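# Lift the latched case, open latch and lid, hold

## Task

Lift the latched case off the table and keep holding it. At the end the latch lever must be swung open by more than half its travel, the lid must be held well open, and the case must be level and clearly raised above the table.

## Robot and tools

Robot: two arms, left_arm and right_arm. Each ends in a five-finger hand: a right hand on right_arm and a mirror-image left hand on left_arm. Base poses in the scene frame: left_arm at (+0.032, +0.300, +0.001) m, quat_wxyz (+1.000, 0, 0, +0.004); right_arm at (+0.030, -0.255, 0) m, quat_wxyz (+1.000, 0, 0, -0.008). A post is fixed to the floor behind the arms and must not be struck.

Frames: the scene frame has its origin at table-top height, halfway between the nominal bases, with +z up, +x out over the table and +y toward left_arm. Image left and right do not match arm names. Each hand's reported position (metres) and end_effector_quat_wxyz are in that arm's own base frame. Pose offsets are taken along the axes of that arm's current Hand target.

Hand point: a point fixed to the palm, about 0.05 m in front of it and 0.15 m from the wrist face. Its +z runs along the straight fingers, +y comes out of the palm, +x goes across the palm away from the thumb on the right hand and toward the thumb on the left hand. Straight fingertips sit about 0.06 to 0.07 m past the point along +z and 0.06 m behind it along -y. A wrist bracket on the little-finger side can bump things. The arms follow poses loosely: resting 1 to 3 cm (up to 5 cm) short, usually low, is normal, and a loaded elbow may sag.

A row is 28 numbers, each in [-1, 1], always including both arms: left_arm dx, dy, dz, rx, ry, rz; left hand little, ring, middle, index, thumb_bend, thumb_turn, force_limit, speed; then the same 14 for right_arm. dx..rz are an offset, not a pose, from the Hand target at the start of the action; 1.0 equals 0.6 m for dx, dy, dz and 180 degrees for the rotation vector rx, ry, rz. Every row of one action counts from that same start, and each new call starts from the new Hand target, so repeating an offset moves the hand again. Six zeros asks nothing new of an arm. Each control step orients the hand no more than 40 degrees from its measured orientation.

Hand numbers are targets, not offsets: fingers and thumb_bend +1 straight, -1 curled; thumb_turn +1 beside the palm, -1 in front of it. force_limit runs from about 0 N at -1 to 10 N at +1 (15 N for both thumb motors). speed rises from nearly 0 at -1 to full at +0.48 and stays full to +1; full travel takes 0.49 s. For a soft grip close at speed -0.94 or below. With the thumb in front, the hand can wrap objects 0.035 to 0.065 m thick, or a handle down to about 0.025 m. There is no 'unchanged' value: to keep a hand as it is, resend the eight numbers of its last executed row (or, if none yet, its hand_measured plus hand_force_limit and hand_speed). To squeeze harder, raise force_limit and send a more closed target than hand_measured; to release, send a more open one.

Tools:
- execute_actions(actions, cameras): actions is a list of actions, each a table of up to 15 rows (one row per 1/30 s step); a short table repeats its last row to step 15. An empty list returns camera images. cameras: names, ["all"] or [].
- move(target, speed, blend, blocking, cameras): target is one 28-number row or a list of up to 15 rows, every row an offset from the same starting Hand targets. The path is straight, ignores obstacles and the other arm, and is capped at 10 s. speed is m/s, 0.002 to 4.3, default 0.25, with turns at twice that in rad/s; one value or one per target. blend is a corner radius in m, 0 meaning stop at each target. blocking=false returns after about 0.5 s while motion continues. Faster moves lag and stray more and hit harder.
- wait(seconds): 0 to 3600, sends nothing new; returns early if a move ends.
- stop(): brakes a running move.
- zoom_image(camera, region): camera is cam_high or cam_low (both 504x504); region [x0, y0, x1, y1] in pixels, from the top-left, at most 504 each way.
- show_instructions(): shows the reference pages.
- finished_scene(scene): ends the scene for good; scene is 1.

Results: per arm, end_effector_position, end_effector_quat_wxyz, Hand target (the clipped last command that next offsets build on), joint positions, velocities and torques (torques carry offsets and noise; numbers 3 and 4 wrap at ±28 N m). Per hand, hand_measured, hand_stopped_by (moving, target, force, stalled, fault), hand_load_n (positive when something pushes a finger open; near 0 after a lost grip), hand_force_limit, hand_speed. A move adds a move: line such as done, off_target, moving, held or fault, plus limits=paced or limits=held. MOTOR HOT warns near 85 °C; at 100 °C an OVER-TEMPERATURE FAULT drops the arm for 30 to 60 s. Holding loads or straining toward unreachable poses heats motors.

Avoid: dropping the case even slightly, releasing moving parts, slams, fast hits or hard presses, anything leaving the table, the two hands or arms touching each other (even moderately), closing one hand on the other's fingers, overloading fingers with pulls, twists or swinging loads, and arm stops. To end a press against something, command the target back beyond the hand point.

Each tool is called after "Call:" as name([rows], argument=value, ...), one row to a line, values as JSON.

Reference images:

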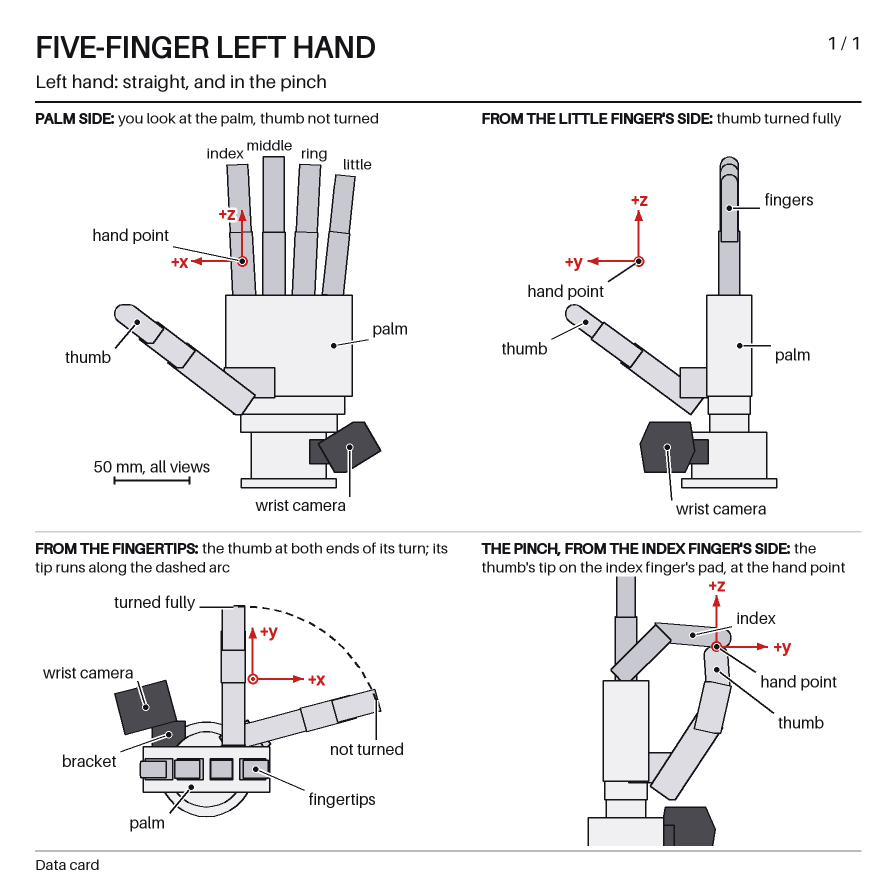

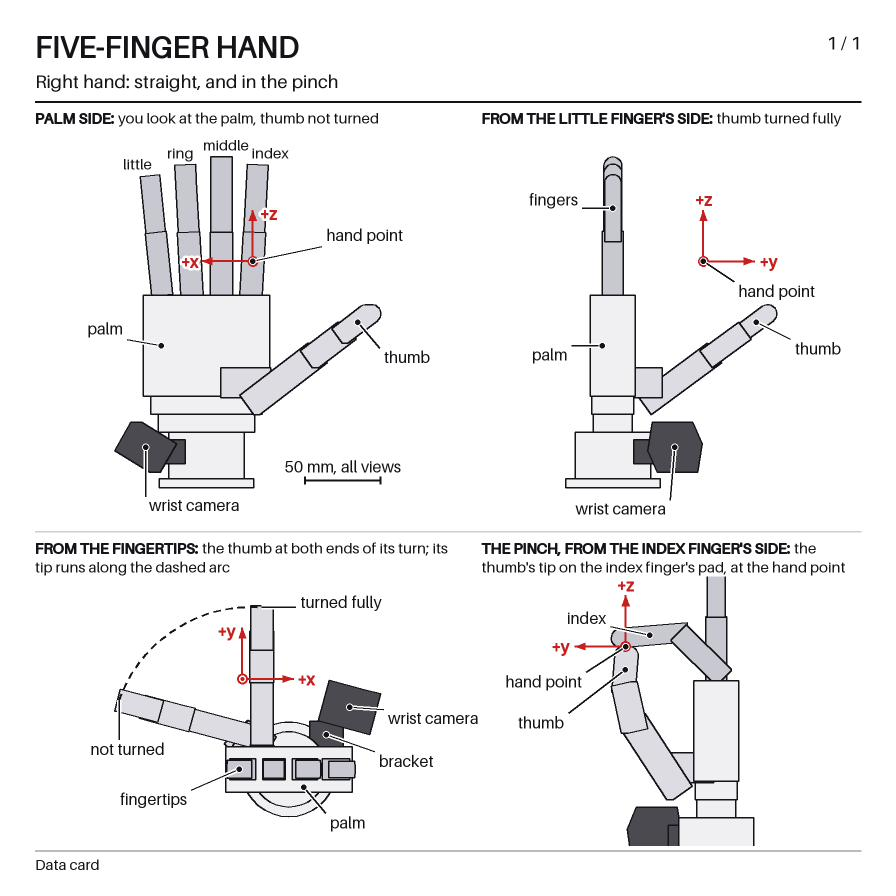

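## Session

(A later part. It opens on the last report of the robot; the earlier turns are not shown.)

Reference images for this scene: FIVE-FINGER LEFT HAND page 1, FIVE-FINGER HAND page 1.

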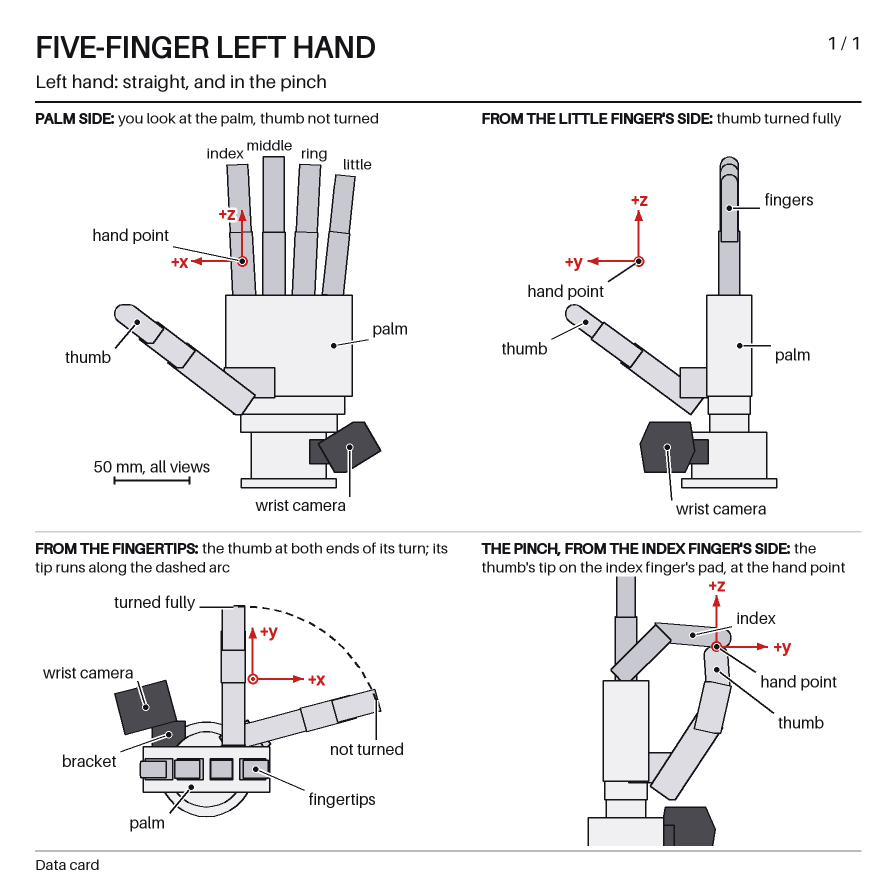

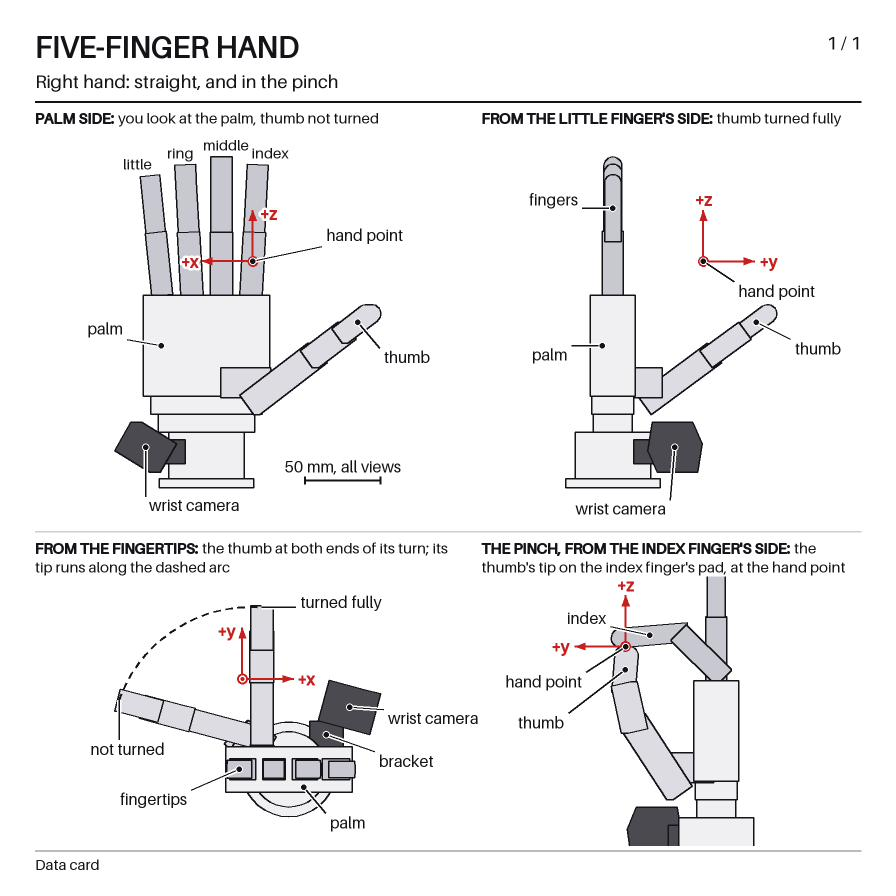

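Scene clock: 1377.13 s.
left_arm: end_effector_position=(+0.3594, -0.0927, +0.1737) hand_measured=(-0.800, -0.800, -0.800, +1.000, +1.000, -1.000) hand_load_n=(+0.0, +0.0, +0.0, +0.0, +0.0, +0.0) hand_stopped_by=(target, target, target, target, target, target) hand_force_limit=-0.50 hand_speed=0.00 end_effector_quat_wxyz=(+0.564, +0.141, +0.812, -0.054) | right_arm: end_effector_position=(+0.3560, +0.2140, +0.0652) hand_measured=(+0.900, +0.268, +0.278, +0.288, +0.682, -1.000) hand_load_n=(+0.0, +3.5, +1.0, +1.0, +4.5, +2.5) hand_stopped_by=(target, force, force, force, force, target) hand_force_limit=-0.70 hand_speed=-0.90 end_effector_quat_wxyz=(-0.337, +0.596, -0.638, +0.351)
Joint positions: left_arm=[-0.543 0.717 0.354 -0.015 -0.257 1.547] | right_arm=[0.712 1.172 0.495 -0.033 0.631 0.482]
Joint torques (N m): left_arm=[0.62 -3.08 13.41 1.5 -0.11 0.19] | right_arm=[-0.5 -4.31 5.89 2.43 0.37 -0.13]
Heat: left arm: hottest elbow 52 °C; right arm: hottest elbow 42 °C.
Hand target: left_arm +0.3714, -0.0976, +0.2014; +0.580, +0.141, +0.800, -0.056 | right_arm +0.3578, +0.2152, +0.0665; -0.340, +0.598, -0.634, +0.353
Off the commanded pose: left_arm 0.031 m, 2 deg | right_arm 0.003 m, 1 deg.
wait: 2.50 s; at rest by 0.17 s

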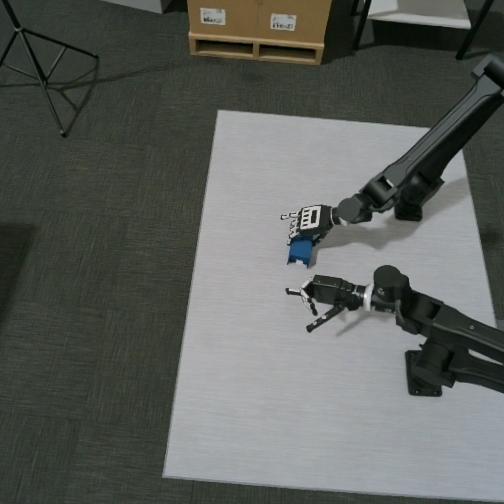

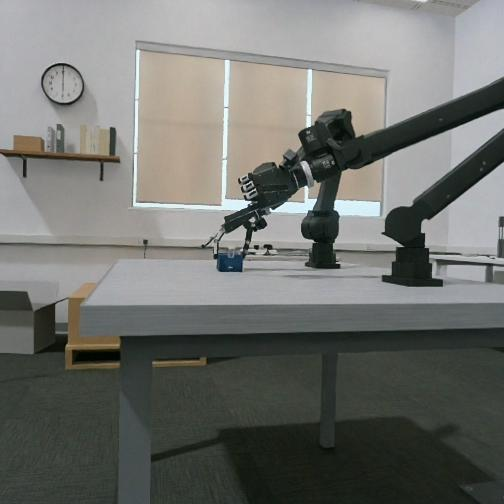

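Call:
execute_actions([
  [[0,0,0,0,0,0,-0.8,-0.8,-0.8,1,1,-1,-0.5,0,0,0,0,0,0,0,0.9,-0.2,-0.2,-0.2,-0.2,-1,-0.3,-0.9]],
  [[0,0,0,0,0,0,-0.8,-0.8,-0.8,1,1,-1,-0.5,0,0,0,0,0,0,0,0.9,-0.3,-0.3,-0.3,-0.3,-1,0.0,-0.9]],
])

Call:
move(target=[0,0,0,0,0,0,-0.8,-0.8,-0.8,1,1,-1,-0.5,0,0,-0.045,-0.028,0,0,0,0.9,-0.3,-0.3,-0.3,-0.3,-1,0.0,-0.9], speed=0.08, cameras=["cam_low","cam_high"])

Call:
zoom_image(camera="cam_low", region=[205, 225, 255, 275])

Scene clock: 1380.63 s.
left_arm: end_effector_position=(+0.3594, -0.0927, +0.1737) hand_measured=(-0.800, -0.800, -0.800, +1.000, +1.000, -1.000) hand_load_n=(+0.0, +0.0, +0.0, +0.0, +0.0, +0.5) hand_stopped_by=(target, target, target, target, target, target) hand_force_limit=-0.50 hand_speed=0.00 end_effector_quat_wxyz=(+0.564, +0.141, +0.812, -0.054) | right_arm: end_effector_position=(+0.3562, +0.2142, +0.0655) hand_measured=(+0.900, +0.242, +0.246, +0.254, +0.682, -1.000) hand_load_n=(+0.0, +5.0, +5.5, +4.5, +13.0, +2.5) hand_stopped_by=(target, force, force, force, force, target) hand_force_limit=0.00 hand_speed=-0.90 end_effector_quat_wxyz=(-0.337, +0.596, -0.638, +0.352)
Joint positions: left_arm=[-0.543 0.717 0.354 -0.015 -0.257 1.547] | right_arm=[0.712 1.172 0.495 -0.031 0.631 0.481]
Joint torques (N m): left_arm=[0.56 -3.08 13.41 1.5 -0.11 0.19] | right_arm=[-0.5 -4.25 5.89 2.35 0.37 -0.13]
Heat: left arm: hottest elbow 52 °C; right arm: hottest elbow 42 °C.
Hand target: left_arm +0.3714, -0.0976, +0.2014; +0.580, +0.141, +0.800, -0.056 | right_arm +0.3577, +0.2151, +0.0665; -0.340, +0.598, -0.634, +0.353
Off the commanded pose: left_arm 0.031 m, 2 deg | right_arm 0.002 m, 1 deg.

Scene clock: 1381.50 s.
left_arm: end_effector_position=(+0.3594, -0.0927, +0.1737) hand_measured=(-0.800, -0.800, -0.800, +1.000, +1.000, -1.000) hand_load_n=(+0.0, +0.0, +0.0, +0.0, +0.0, +0.5) hand_stopped_by=(target, target, target, target, target, target) hand_force_limit=-0.50 hand_speed=0.00 end_effector_quat_wxyz=(+0.564, +0.141, +0.812, -0.054) | right_arm: end_effector_position=(+0.3419, +0.2021, +0.0717) hand_measured=(+0.900, +0.242, +0.246, +0.254, +0.682, -1.000) hand_load_n=(+0.0, +4.5, +5.5, +4.0, +13.5, +2.5) hand_stopped_by=(target, force, force, force, force, target) hand_force_limit=0.00 hand_speed=-0.90 end_effector_quat_wxyz=(-0.318, +0.607, -0.638, +0.351)
Joint positions: left_arm=[-0.543 0.717 0.354 -0.015 -0.257 1.547] | right_arm=[0.712 1.105 0.495 -0.143 0.631 0.48]
Joint torques (N m): left_arm=[0.62 -3.14 13.39 1.5 -0.11 0.19] | right_arm=[-0.5 -4.78 9.43 1.65 0.44 -0.12]
Heat: left arm: hottest elbow 52 °C; right arm: hottest elbow 42 °C.
Hand target: left_arm +0.3714, -0.0976, +0.2014; +0.580, +0.141, +0.800, -0.056 | right_arm +0.3574, +0.2149, +0.0984; -0.340, +0.598, -0.634, +0.354
Off the commanded pose: left_arm 0.031 m, 2 deg | right_arm 0.033 m, 3 deg.
move: off_target (right_arm)

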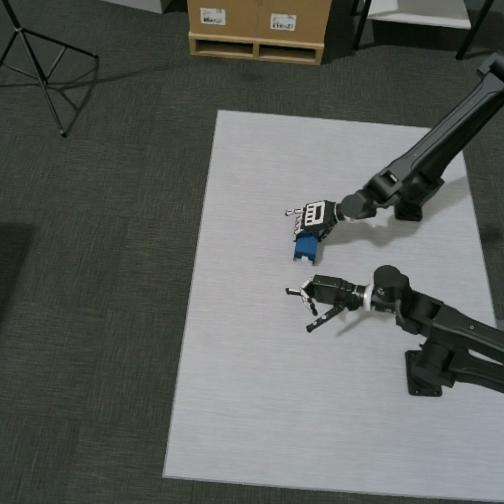

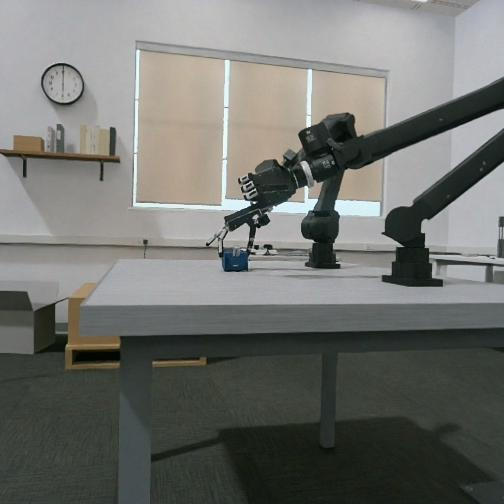

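Scaled by 10.080.

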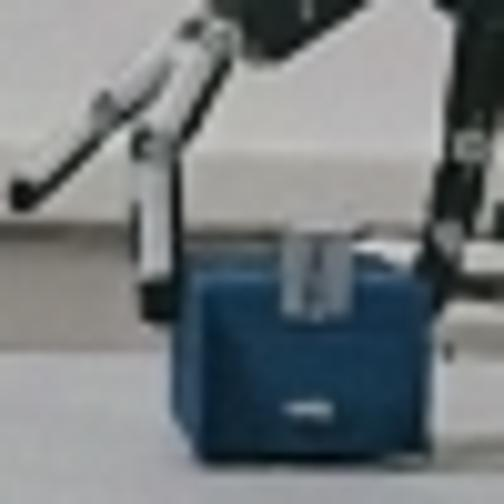

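Call:
move(target=[0,0,0,0,0,0,-0.8,-0.8,-0.8,1,1,-1,-0.5,0,-0.0023,-0.2495,-0.1515,0,0,0,0.9,-0.3,-0.3,-0.3,-0.3,-1,0.0,-0.9], speed=0.12, cameras=["cam_low","cam_high"])

Call:
zoom_image(camera="cam_low", region=[190, 150, 270, 230])

Call:
zoom_image(camera="cam_high", region=[275, 190, 345, 260])

Scene clock: 1385.50 s.
left_arm: end_effector_position=(+0.3594, -0.0927, +0.1737) hand_measured=(-0.800, -0.800, -0.800, +1.000, +1.000, -1.000) hand_load_n=(+0.0, +0.0, +0.0, +0.0, +0.0, +0.5) hand_stopped_by=(target, target, target, target, target, target) hand_force_limit=-0.50 hand_speed=0.00 end_effector_quat_wxyz=(+0.564, +0.141, +0.812, -0.054) | right_arm: end_effector_position=(+0.3494, +0.2085, +0.2419) hand_measured=(+0.900, +0.242, +0.246, +0.254, +0.682, -1.000) hand_load_n=(-0.5, +4.5, +5.5, +4.5, +13.5, +2.5) hand_stopped_by=(target, force, force, force, force, target) hand_force_limit=0.00 hand_speed=-0.90 end_effector_quat_wxyz=(-0.317, +0.609, -0.637, +0.351)
Joint positions: left_arm=[-0.543 0.717 0.354 -0.015 -0.257 1.547] | right_arm=[0.712 0.944 0.876 -0.687 0.63 0.478]
Joint torques (N m): left_arm=[0.56 -3.14 13.41 1.5 -0.11 0.19] | right_arm=[-0.5 -4.31 10.99 1.62 0.44 -0.1]
Heat: left arm: hottest elbow 52 °C; right arm: hottest elbow 43 °C.
Hand target: left_arm +0.3714, -0.0976, +0.2014; +0.580, +0.141, +0.800, -0.056 | right_arm +0.3572, +0.2147, +0.2736; -0.340, +0.598, -0.634, +0.354
Off the commanded pose: left_arm 0.031 m, 2 deg | right_arm 0.033 m, 3 deg.
move: off_target (right_arm)

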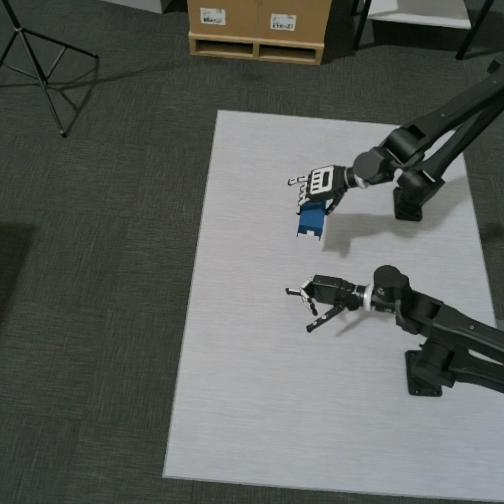

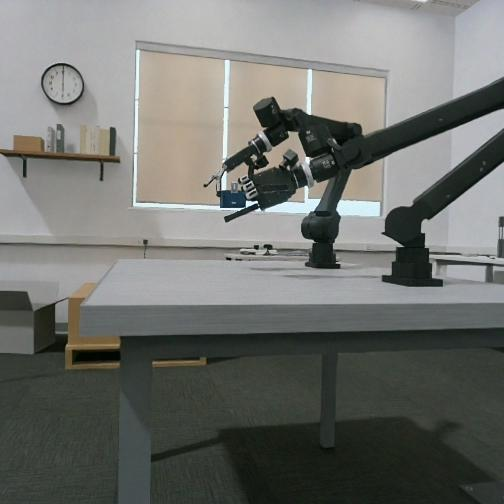

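Scaled by 6.300.

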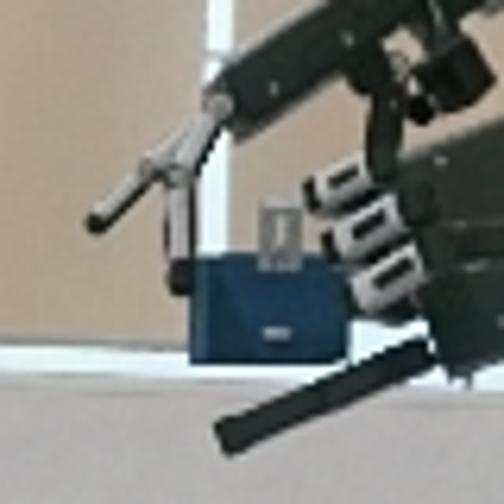

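Scaled by 7.200.

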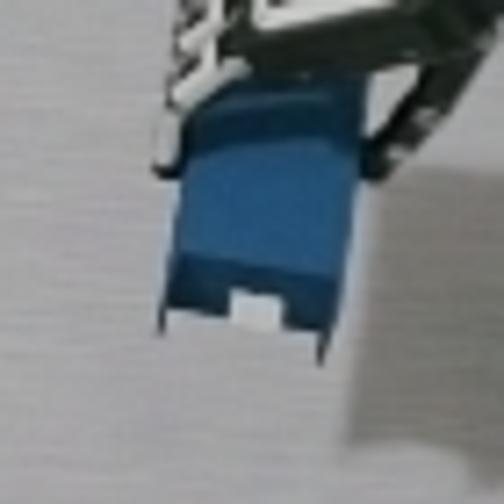

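Call:
move(target=[0.0218,-0.008,-0.0662,-0.1284,-0.1074,-0.5656,0.95,0.95,0.95,0.95,1,-1,-0.5,0,0,0,0,0,0,0,0.9,-0.3,-0.3,-0.3,-0.3,-1,0.0,-0.9], speed=0.5)

Call:
move(target=[0.0651,0.0049,-0.0133,-0.1211,0.2811,-0.4183,0.95,0.95,0.95,0.95,1,-1,-0.5,0,0,0,0,0,0,0,0.9,-0.3,-0.3,-0.3,-0.3,-1,0.0,-0.9], speed=0.5, cameras=["cam_low","cam_high"])

Scene clock: 1397.93 s.
left_arm: end_effector_position=(+0.3180, -0.0836, +0.1680) hand_measured=(+0.950, +0.950, +0.950, +0.950, +1.000, -1.000) hand_load_n=(+0.0, +0.0, +0.0, +0.0, +0.0, +0.0) hand_stopped_by=(target, target, target, target, target, target) hand_force_limit=-0.50 hand_speed=0.00 end_effector_quat_wxyz=(-0.445, +0.635, -0.534, +0.337) | right_arm: end_effector_position=(+0.3494, +0.2085, +0.2419) hand_measured=(+0.900, +0.242, +0.246, +0.254, +0.682, -1.000) hand_load_n=(+0.0, +5.0, +5.5, +4.0, +13.5, +2.5) hand_stopped_by=(target, force, force, force, force, target) hand_force_limit=0.00 hand_speed=-0.90 end_effector_quat_wxyz=(-0.317, +0.609, -0.637, +0.351)
Joint positions: left_arm=[-0.519 0.576 0.419 -0.348 -0.677 -0.283] | right_arm=[0.712 0.944 0.876 -0.687 0.63 0.478]
Joint torques (N m): left_arm=[0.32 -1.61 14.5 1.31 -0.52 -0.14] | right_arm=[-0.44 -4.25 10.97 1.61 0.44 -0.1]
Heat: left arm: hottest elbow 53 °C; right arm: hottest elbow 46 °C.
Hand target: left_arm +0.3300, -0.0901, +0.2015; -0.447, +0.638, -0.514, +0.360 | right_arm +0.3572, +0.2147, +0.2736; -0.340, +0.598, -0.634, +0.354
Off the commanded pose: left_arm 0.036 m, 3 deg | right_arm 0.033 m, 3 deg.
move: off_target (left_arm)

Scene clock: 1400.70 s.
left_arm: end_effector_position=(+0.3325, -0.1276, +0.2021) hand_measured=(+0.950, +0.950, +0.950, +0.950, +1.000, -1.000) hand_load_n=(+0.0, +0.0, +0.0, +0.0, +0.0, -0.5) hand_stopped_by=(target, target, target, target, target, target) hand_force_limit=-0.50 hand_speed=0.00 end_effector_quat_wxyz=(+0.208, +0.674, -0.218, +0.674) | right_arm: end_effector_position=(+0.3494, +0.2085, +0.2419) hand_measured=(+0.900, +0.242, +0.246, +0.254, +0.682, -1.000) hand_load_n=(+0.0, +5.0, +5.5, +4.5, +13.5, +3.0) hand_stopped_by=(target, force, force, force, force, target) hand_force_limit=0.00 hand_speed=-0.90 end_effector_quat_wxyz=(-0.317, +0.609, -0.637, +0.351)
Joint positions: left_arm=[0.163 1.219 0.144 1.069 0.776 -1.553] | right_arm=[0.712 0.944 0.876 -0.687 0.63 0.478]
Joint torques (N m): left_arm=[-0.44 -4.72 4.82 2.35 -0.16 -0.23] | right_arm=[-0.5 -4.25 10.97 1.61 0.44 -0.1]
Heat: left arm: hottest elbow 53 °C; right arm: hottest elbow 46 °C.
Hand target: left_arm +0.3300, -0.1300, +0.2013; +0.215, +0.674, -0.215, +0.673 | right_arm +0.3572, +0.2147, +0.2736; -0.340, +0.598, -0.634, +0.354
Off the commanded pose: left_arm 0.004 m, 1 deg | right_arm 0.033 m, 3 deg.
move: done

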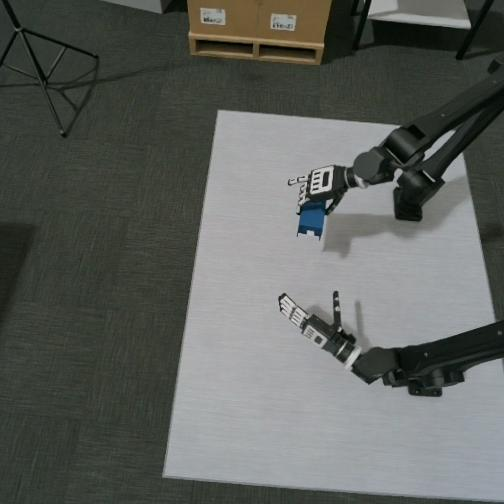

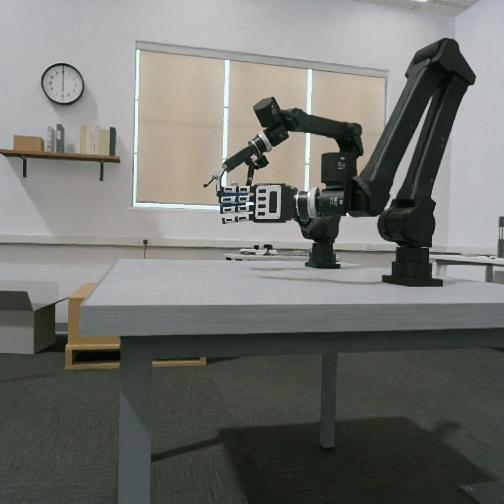

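Call:
execute_actions(actions=[])

Scene clock: 1408.47 s.
left_arm: end_effector_position=(+0.3325, -0.1276, +0.2022) hand_measured=(+0.950, +0.950, +0.950, +0.950, +1.000, -1.000) hand_load_n=(+0.0, +0.0, +0.0, +0.0, +0.0, +0.0) hand_stopped_by=(target, target, target, target, target, target) hand_force_limit=-0.50 hand_speed=0.00 end_effector_quat_wxyz=(+0.208, +0.674, -0.218, +0.674) | right_arm: end_effector_position=(+0.3494, +0.2085, +0.2419) hand_measured=(+0.900, +0.242, +0.246, +0.254, +0.682, -1.000) hand_load_n=(+0.0, +5.0, +5.5, +4.0, +13.5, +2.5) hand_stopped_by=(target, force, force, force, force, target) hand_force_limit=0.00 hand_speed=-0.90 end_effector_quat_wxyz=(-0.317, +0.609, -0.637, +0.351)
Joint positions: left_arm=[0.163 1.219 0.144 1.069 0.776 -1.554] | right_arm=[0.712 0.944 0.876 -0.687 0.63 0.478]
Joint velocities: within noise
Joint torques (N m): left_arm=[-0.38 -4.72 4.82 2.35 -0.16 -0.2] | right_arm=[-0.5 -4.31 10.96 1.61 0.44 -0.1]
Motor temperatures (°C): left_arm=[28 32 52 30 28 26] | right_arm=[28 32 47 27 28 29]
Heat: left arm: hottest elbow 52 °C; right arm: hottest elbow 47 °C.
Hand target: left_arm +0.3300, -0.1299, +0.2013; +0.215, +0.674, -0.215, +0.673 | right_arm +0.3572, +0.2147, +0.2736; -0.340, +0.598, -0.634, +0.354
Off the commanded pose: left_arm 0.004 m, 1 deg | right_arm 0.033 m, 3 deg.

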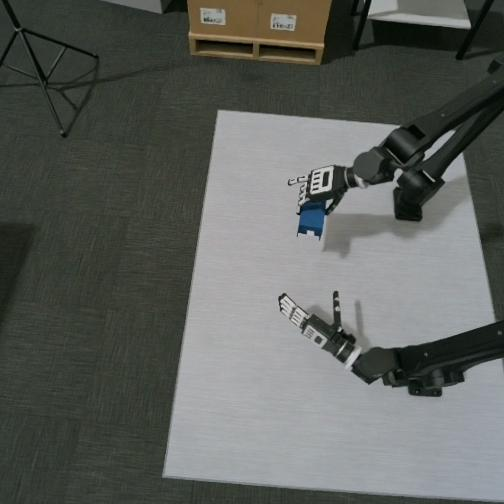

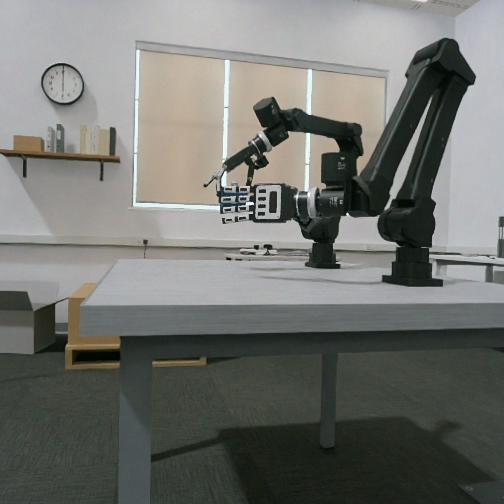

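Call:
move([
  [-0.003,0.113,0.128,0,0,0,0.95,0.95,0.95,0.95,1,-1,-0.5,0,0,0,0,0,0,0,0.9,-0.3,-0.3,-0.3,-0.3,-1,0.0,-0.9],
], speed=0.12, cameras=["all"])

Call:
zoom_image(camera="cam_high", region=[250, 150, 380, 280])

Call:
zoom_image(camera="cam_low", region=[180, 140, 320, 280])

Scene clock: 1412.63 s.
left_arm: end_effector_position=(+0.3431, -0.2265, +0.1846) hand_measured=(+0.950, +0.950, +0.950, +0.950, +1.000, -1.000) hand_load_n=(+0.0, +0.0, +0.0, +0.0, +0.0, -0.5) hand_stopped_by=(target, target, target, target, target, target) hand_force_limit=-0.50 hand_speed=0.00 end_effector_quat_wxyz=(+0.211, +0.687, -0.220, +0.659) | right_arm: end_effector_position=(+0.3494, +0.2085, +0.2419) hand_measured=(+0.900, +0.242, +0.246, +0.254, +0.682, -1.000) hand_load_n=(+0.0, +5.0, +5.5, +4.5, +13.5, +2.5) hand_stopped_by=(target, force, force, force, force, target) hand_force_limit=0.00 hand_speed=-0.90 end_effector_quat_wxyz=(-0.317, +0.609, -0.637, +0.351)
Joint positions: left_arm=[-0.283 1.335 0.181 1.11 0.336 -1.556] | right_arm=[0.712 0.944 0.876 -0.687 0.63 0.478]
Joint torques (N m): left_arm=[0.03 -6.18 7.35 2.59 -0.16 -0.2] | right_arm=[-0.44 -4.25 10.96 1.61 0.44 -0.1]
Heat: left arm: hottest elbow 51 °C; right arm: hottest elbow 48 °C.
Hand target: left_arm +0.3533, -0.2298, +0.1995; +0.215, +0.674, -0.216, +0.673 | right_arm +0.3572, +0.2147, +0.2736; -0.340, +0.598, -0.634, +0.354
Off the commanded pose: left_arm 0.018 m, 2 deg | right_arm 0.033 m, 3 deg.
move: off_target (left_arm)

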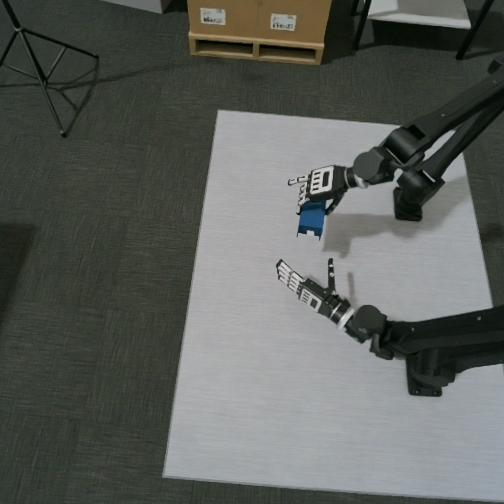

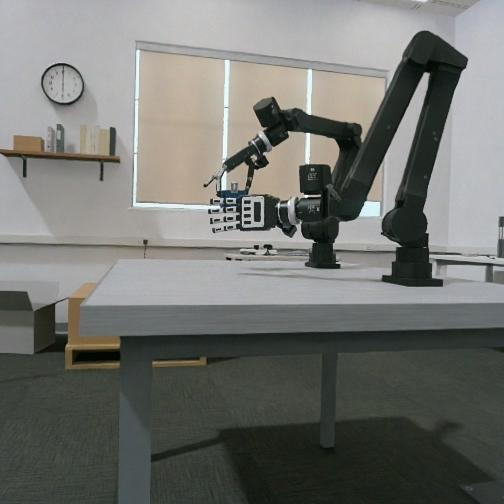

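Scaled by 3.877.

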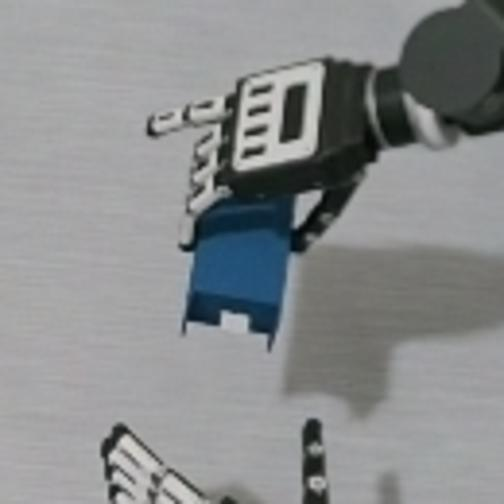

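Scaled by 3.600.

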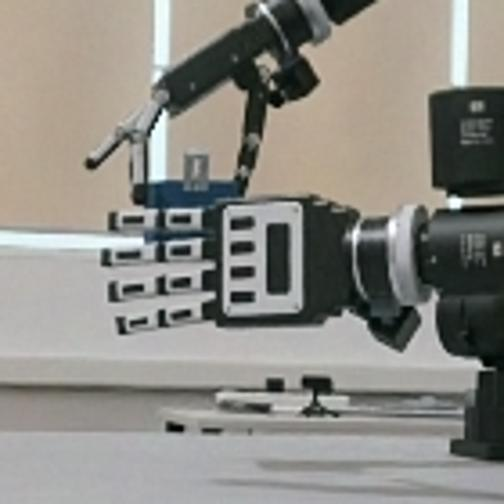

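Call:
move([
  [0.026,0.012,0.047,0,0,0,0.95,0.95,0.95,0.95,1,-1,-0.5,0,0,0,0,0,0,0,0.9,-0.3,-0.3,-0.3,-0.3,-1,0.0,-0.9],
], speed=0.1)

Scene clock: 1422.23 s.
left_arm: end_effector_position=(+0.3634, -0.2469, +0.2001) hand_measured=(+0.950, +0.950, +0.950, +0.950, +1.000, -1.000) hand_load_n=(+0.0, +0.0, +0.0, +0.0, +0.0, -0.5) hand_stopped_by=(target, target, target, target, target, target) hand_force_limit=-0.50 hand_speed=0.00 end_effector_quat_wxyz=(+0.209, +0.683, -0.219, +0.665) | right_arm: end_effector_position=(+0.3494, +0.2085, +0.2419) hand_measured=(+0.900, +0.242, +0.246, +0.254, +0.682, -1.000) hand_load_n=(+0.0, +5.0, +5.5, +4.0, +13.5, +2.5) hand_stopped_by=(target, force, force, force, force, target) hand_force_limit=0.00 hand_speed=-0.90 end_effector_quat_wxyz=(-0.317, +0.609, -0.637, +0.351)
Joint positions: left_arm=[-0.34 1.335 0.255 1.049 0.275 -1.556] | right_arm=[0.712 0.944 0.876 -0.687 0.63 0.478]
Joint torques (N m): left_arm=[-0.26 -7.94 8.02 1.58 -0.17 -0.2] | right_arm=[-0.44 -4.25 10.97 1.61 0.44 -0.1]
Heat: left arm: hottest elbow 50 °C; right arm: hottest elbow 49 °C.
Hand target: left_arm +0.3721, -0.2520, +0.2151; +0.215, +0.674, -0.216, +0.673 | right_arm +0.3572, +0.2147, +0.2736; -0.340, +0.598, -0.634, +0.354
Off the commanded pose: left_arm 0.018 m, 2 deg | right_arm 0.033 m, 3 deg.
move: off_target (left_arm)

Call:
move([
  [0,0.0674,0.0346,0,0,0,0.95,0.95,0.95,0.95,1,-1,-0.5,0,0,0,0,0,0,0,0.9,-0.3,-0.3,-0.3,-0.3,-1,0.0,-0.9],
], speed=0.08, cameras=["all"])

Call:
zoom_image(camera="cam_high", region=[260, 170, 360, 270])

Call:
zoom_image(camera="cam_low", region=[190, 160, 290, 260])

Scene clock: 1424.60 s.
left_arm: end_effector_position=(+0.3546, -0.2901, +0.2026) hand_measured=(+0.950, +0.950, +0.950, +0.950, +1.000, -1.000) hand_load_n=(+0.0, +0.0, +0.0, +0.0, +0.0, -0.5) hand_stopped_by=(target, target, target, target, target, target) hand_force_limit=-0.50 hand_speed=0.00 end_effector_quat_wxyz=(+0.209, +0.681, -0.222, +0.667) | right_arm: end_effector_position=(+0.3494, +0.2085, +0.2419) hand_measured=(+0.900, +0.242, +0.246, +0.254, +0.682, -1.000) hand_load_n=(+0.0, +4.5, +5.5, +4.0, +13.5, +2.5) hand_stopped_by=(target, force, force, force, force, target) hand_force_limit=0.00 hand_speed=-0.90 end_effector_quat_wxyz=(-0.317, +0.609, -0.637, +0.351)
Joint positions: left_arm=[-0.504 1.356 0.282 1.049 0.114 -1.556] | right_arm=[0.712 0.944 0.876 -0.687 0.63 0.478]
Joint torques (N m): left_arm=[-0.03 -7.18 8.5 1.72 -0.18 -0.2] | right_arm=[-0.44 -4.31 10.97 1.61 0.44 -0.1]
Heat: left arm: hottest elbow 50 °C; right arm: hottest elbow 49 °C.
Hand target: left_arm +0.3654, -0.2970, +0.2151; +0.215, +0.674, -0.216, +0.673 | right_arm +0.3572, +0.2147, +0.2736; -0.340, +0.598, -0.634, +0.354
Off the commanded pose: left_arm 0.018 m, 2 deg | right_arm 0.033 m, 3 deg.
move: off_target (left_arm)

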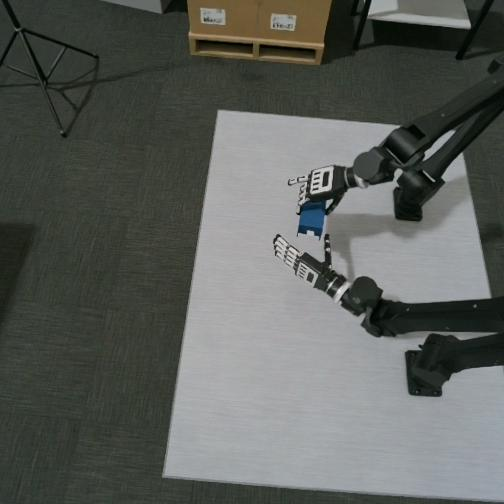

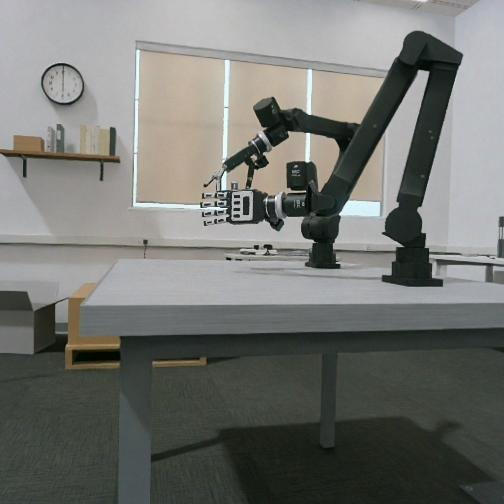

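Scaled by 5.040.

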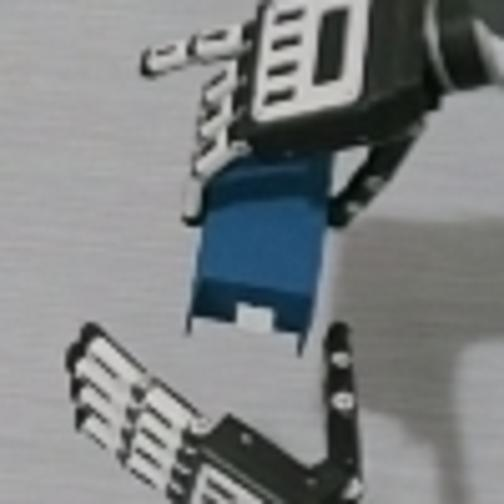

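Scaled by 5.040.

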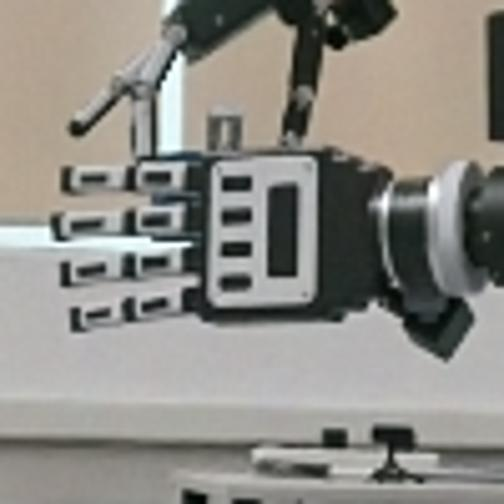

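Call:
move([
  [-0.006,0.0425,0.0293,0,0,0,0.95,0.95,0.95,0.95,1,-1,-0.5,0,0,0,0,0,0,0,0.9,-0.3,-0.3,-0.3,-0.3,-1,0.0,-0.9],
], speed=0.06, cameras=["all"])

Call:
zoom_image(camera="cam_high", region=[260, 170, 360, 270])

Call:
zoom_image(camera="cam_low", region=[190, 160, 290, 260])

Scene clock: 1427.33 s.
left_arm: end_effector_position=(+0.3557, -0.3197, +0.1942) hand_measured=(+0.950, +0.950, +0.950, +0.950, +1.000, -1.000) hand_load_n=(+0.0, +0.0, +0.0, +0.0, +0.0, -0.5) hand_stopped_by=(target, target, target, target, target, target) hand_force_limit=-0.50 hand_speed=0.00 end_effector_quat_wxyz=(+0.205, +0.687, -0.224, +0.660) | right_arm: end_effector_position=(+0.3494, +0.2085, +0.2419) hand_measured=(+0.900, +0.242, +0.246, +0.254, +0.682, -1.000) hand_load_n=(+0.0, +4.5, +5.5, +4.0, +13.5, +3.0) hand_stopped_by=(target, force, force, force, force, target) hand_force_limit=0.00 hand_speed=-0.90 end_effector_quat_wxyz=(-0.317, +0.609, -0.637, +0.351)
Joint positions: left_arm=[-0.596 1.414 0.322 1.049 0.021 -1.556] | right_arm=[0.712 0.944 0.876 -0.687 0.63 0.478]
Joint torques (N m): left_arm=[-0.21 -7.94 8.29 2.44 -0.18 -0.2] | right_arm=[-0.5 -4.31 10.97 1.61 0.44 -0.1]
Heat: left arm: hottest elbow 50 °C; right arm: hottest elbow 49 °C.
Hand target: left_arm +0.3650, -0.3280, +0.2114; +0.215, +0.674, -0.216, +0.673 | right_arm +0.3572, +0.2147, +0.2736; -0.340, +0.598, -0.634, +0.354
Off the commanded pose: left_arm 0.021 m, 3 deg | right_arm 0.033 m, 3 deg.
move: off_target (left_arm)

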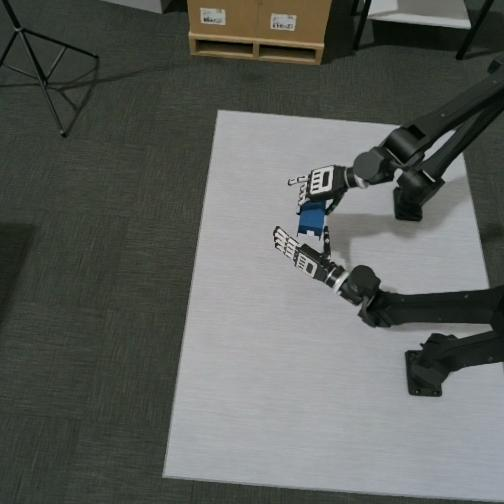

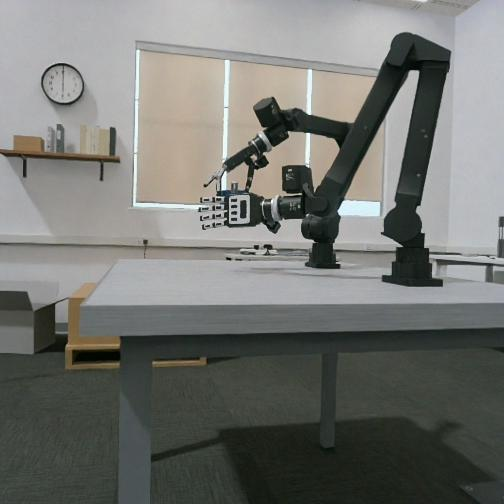

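Scaled by 5.040.

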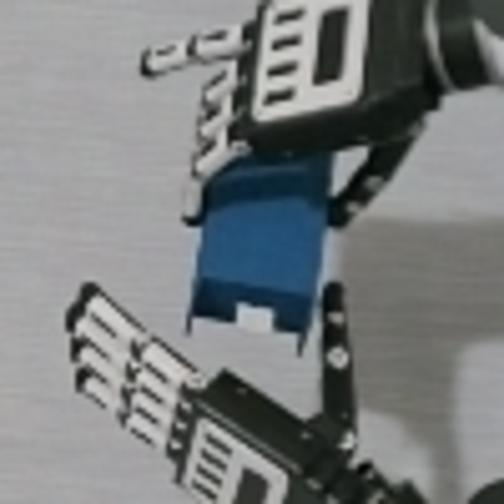

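Scaled by 5.040.

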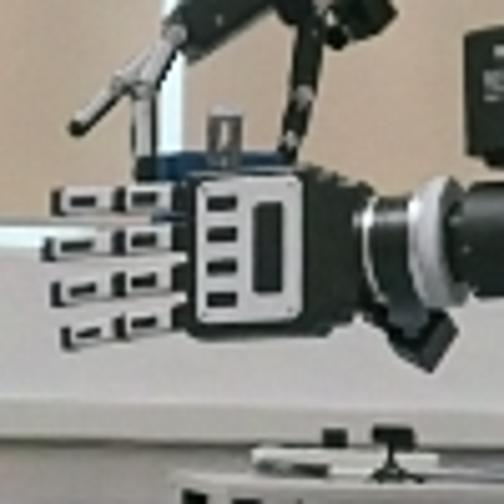

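Call:
move([
  [0.012,0.0175,0.0057,0,0,0,0.95,0.95,0.95,0.95,1,-1,-0.5,0,0,0,0,0,0,0,0.9,-0.3,-0.3,-0.3,-0.3,-1,0.0,-0.9],
], speed=0.06, cameras=["all"])

Call:
zoom_image(camera="cam_high", region=[260, 170, 360, 270])

Call:
zoom_image(camera="cam_low", region=[190, 160, 290, 260])

Scene clock: 1433.90 s.
left_arm: end_effector_position=(+0.3532, -0.3307, +0.1983) hand_measured=(+0.950, +0.950, +0.950, +0.950, +1.000, -1.000) hand_load_n=(+0.0, +0.0, +0.0, +0.0, +0.0, +0.0) hand_stopped_by=(target, target, target, target, target, target) hand_force_limit=-0.50 hand_speed=0.00 end_effector_quat_wxyz=(+0.205, +0.685, -0.224, +0.662) | right_arm: end_effector_position=(+0.3494, +0.2085, +0.2419) hand_measured=(+0.900, +0.242, +0.246, +0.254, +0.682, -1.000) hand_load_n=(+0.0, +4.5, +5.5, +4.0, +13.5, +2.5) hand_stopped_by=(target, force, force, force, force, target) hand_force_limit=0.00 hand_speed=-0.90 end_effector_quat_wxyz=(-0.317, +0.609, -0.637, +0.351)
Joint positions: left_arm=[-0.632 1.41 0.335 1.035 -0.015 -1.556] | right_arm=[0.712 0.944 0.876 -0.687 0.63 0.478]
Joint torques (N m): left_arm=[-0.15 -9.76 8.46 1.62 -0.18 -0.2] | right_arm=[-0.5 -4.31 10.97 1.61 0.45 -0.1]
Heat: left arm: hottest elbow 50 °C; right arm: hottest elbow 50 °C.
Hand target: left_arm +0.3617, -0.3386, +0.2187; +0.215, +0.674, -0.216, +0.673 | right_arm +0.3572, +0.2147, +0.2736; -0.340, +0.598, -0.634, +0.354
Off the commanded pose: left_arm 0.023 m, 2 deg | right_arm 0.033 m, 3 deg.
move: off_target (left_arm)

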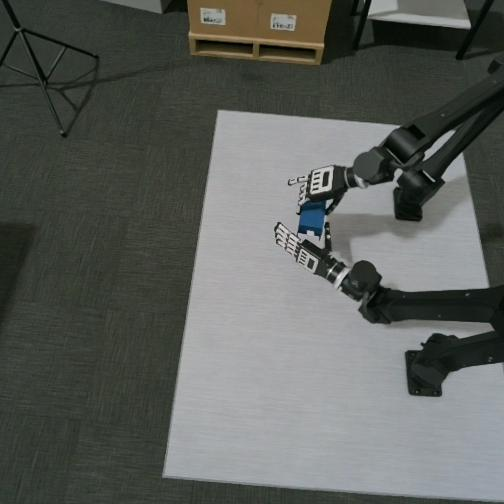

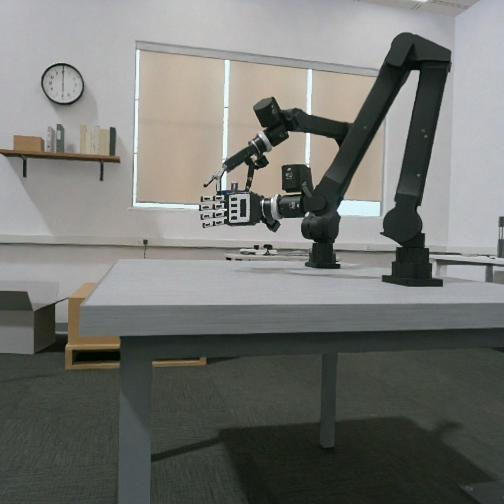

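Scaled by 5.040.

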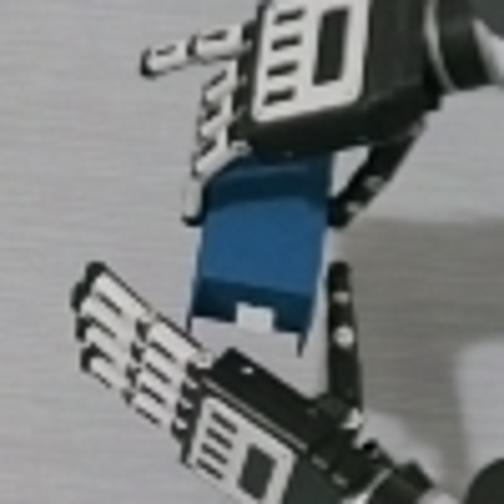

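Scaled by 5.040.

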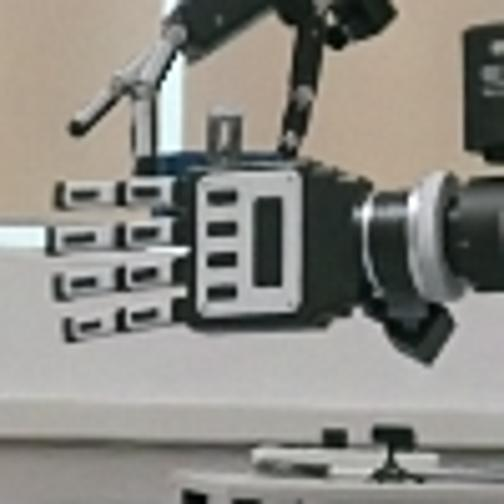

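Call:
zoom_image(camera="cam_low", region=[200, 175, 255, 230])

Call:
zoom_image(camera="cam_high", region=[280, 190, 340, 250])

Scaled by 9.164.

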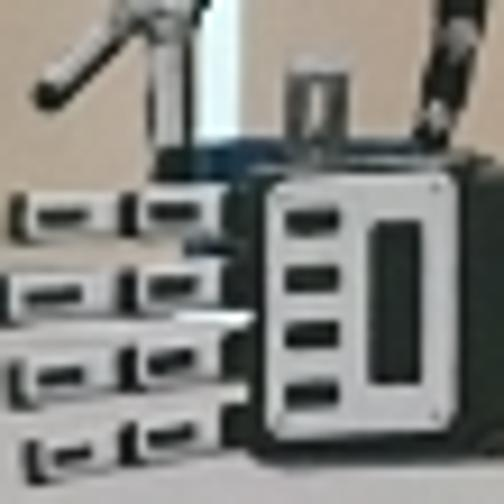

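Scaled by 8.400.

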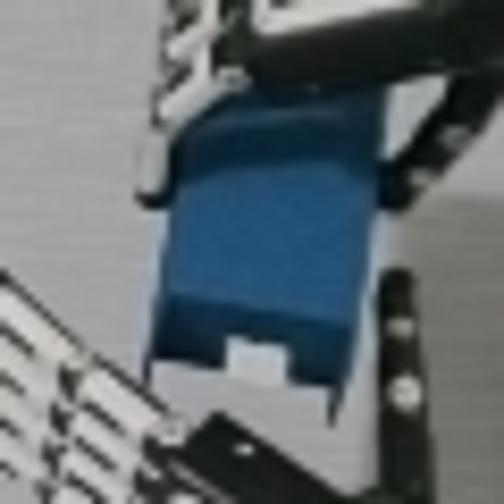

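Call:
move([
  [0,0,0,0,0,0,0.95,0.95,0.95,-0.1,0.1,-1,-0.7,-0.9,0,0,0,0,0,0,0.9,-0.3,-0.3,-0.3,-0.3,-1,0.0,-0.9],
], cameras=["all"])

Call:
zoom_image(camera="cam_high", region=[280, 190, 340, 250])

Call:
zoom_image(camera="cam_low", region=[200, 175, 255, 230])

Scene clock: 1445.93 s.
left_arm: end_effector_position=(+0.3520, -0.3319, +0.1986) hand_measured=(+0.950, +0.950, +0.950, +0.448, +0.796, -1.000) hand_load_n=(+0.0, +0.0, +0.0, +1.5, +6.5, -0.5) hand_stopped_by=(target, target, target, force, force, target) hand_force_limit=-0.70 hand_speed=-0.90 end_effector_quat_wxyz=(+0.208, +0.685, -0.225, +0.661) | right_arm: end_effector_position=(+0.3496, +0.2081, +0.2420) hand_measured=(+0.900, +0.242, +0.246, +0.254, +0.682, -1.000) hand_load_n=(-0.5, +5.0, +5.5, +4.5, +13.5, +3.0) hand_stopped_by=(target, force, force, force, force, target) hand_force_limit=0.00 hand_speed=-0.90 end_effector_quat_wxyz=(-0.316, +0.608, -0.637, +0.352)
Joint positions: left_arm=[-0.634 1.41 0.335 1.035 -0.012 -1.559] | right_arm=[0.712 0.944 0.876 -0.687 0.633 0.478]
Joint torques (N m): left_arm=[0.09 -9.76 8.46 1.62 -0.3 -0.18] | right_arm=[-0.5 -4.31 10.97 1.61 0.36 -0.1]
Heat: left arm: hottest elbow 49 °C; right arm: hottest elbow 51 °C.
Hand target: left_arm +0.3618, -0.3385, +0.2187; +0.215, +0.674, -0.215, +0.673 | right_arm +0.3572, +0.2147, +0.2736; -0.340, +0.598, -0.634, +0.354
Off the commanded pose: left_arm 0.023 m, 2 deg | right_arm 0.033 m, 3 deg.
move: done

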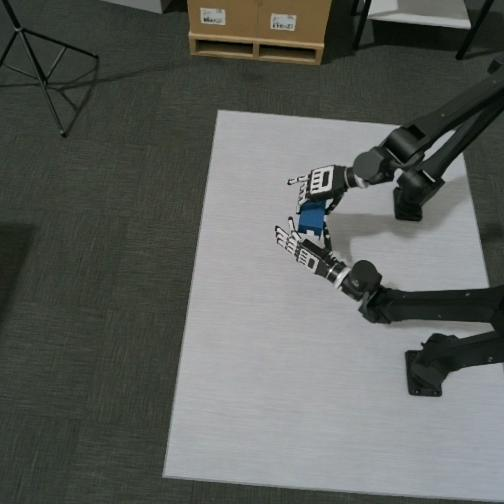

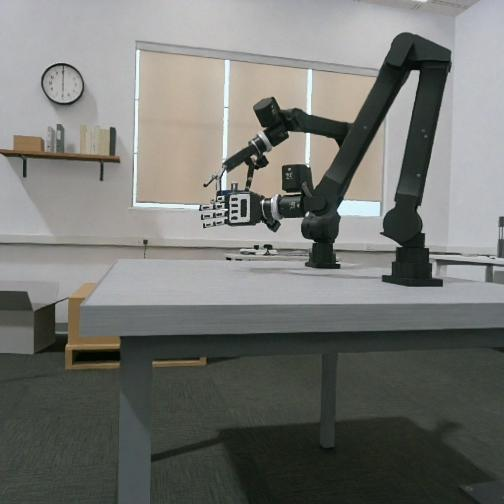

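Scaled by 8.400.

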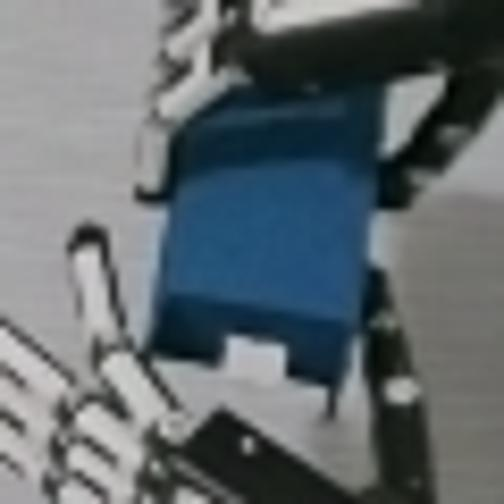

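Scaled by 9.164.

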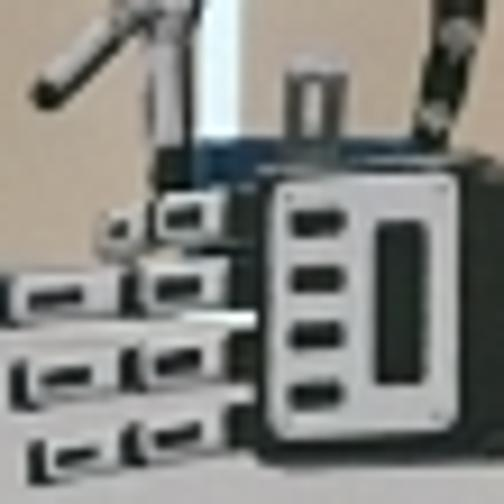

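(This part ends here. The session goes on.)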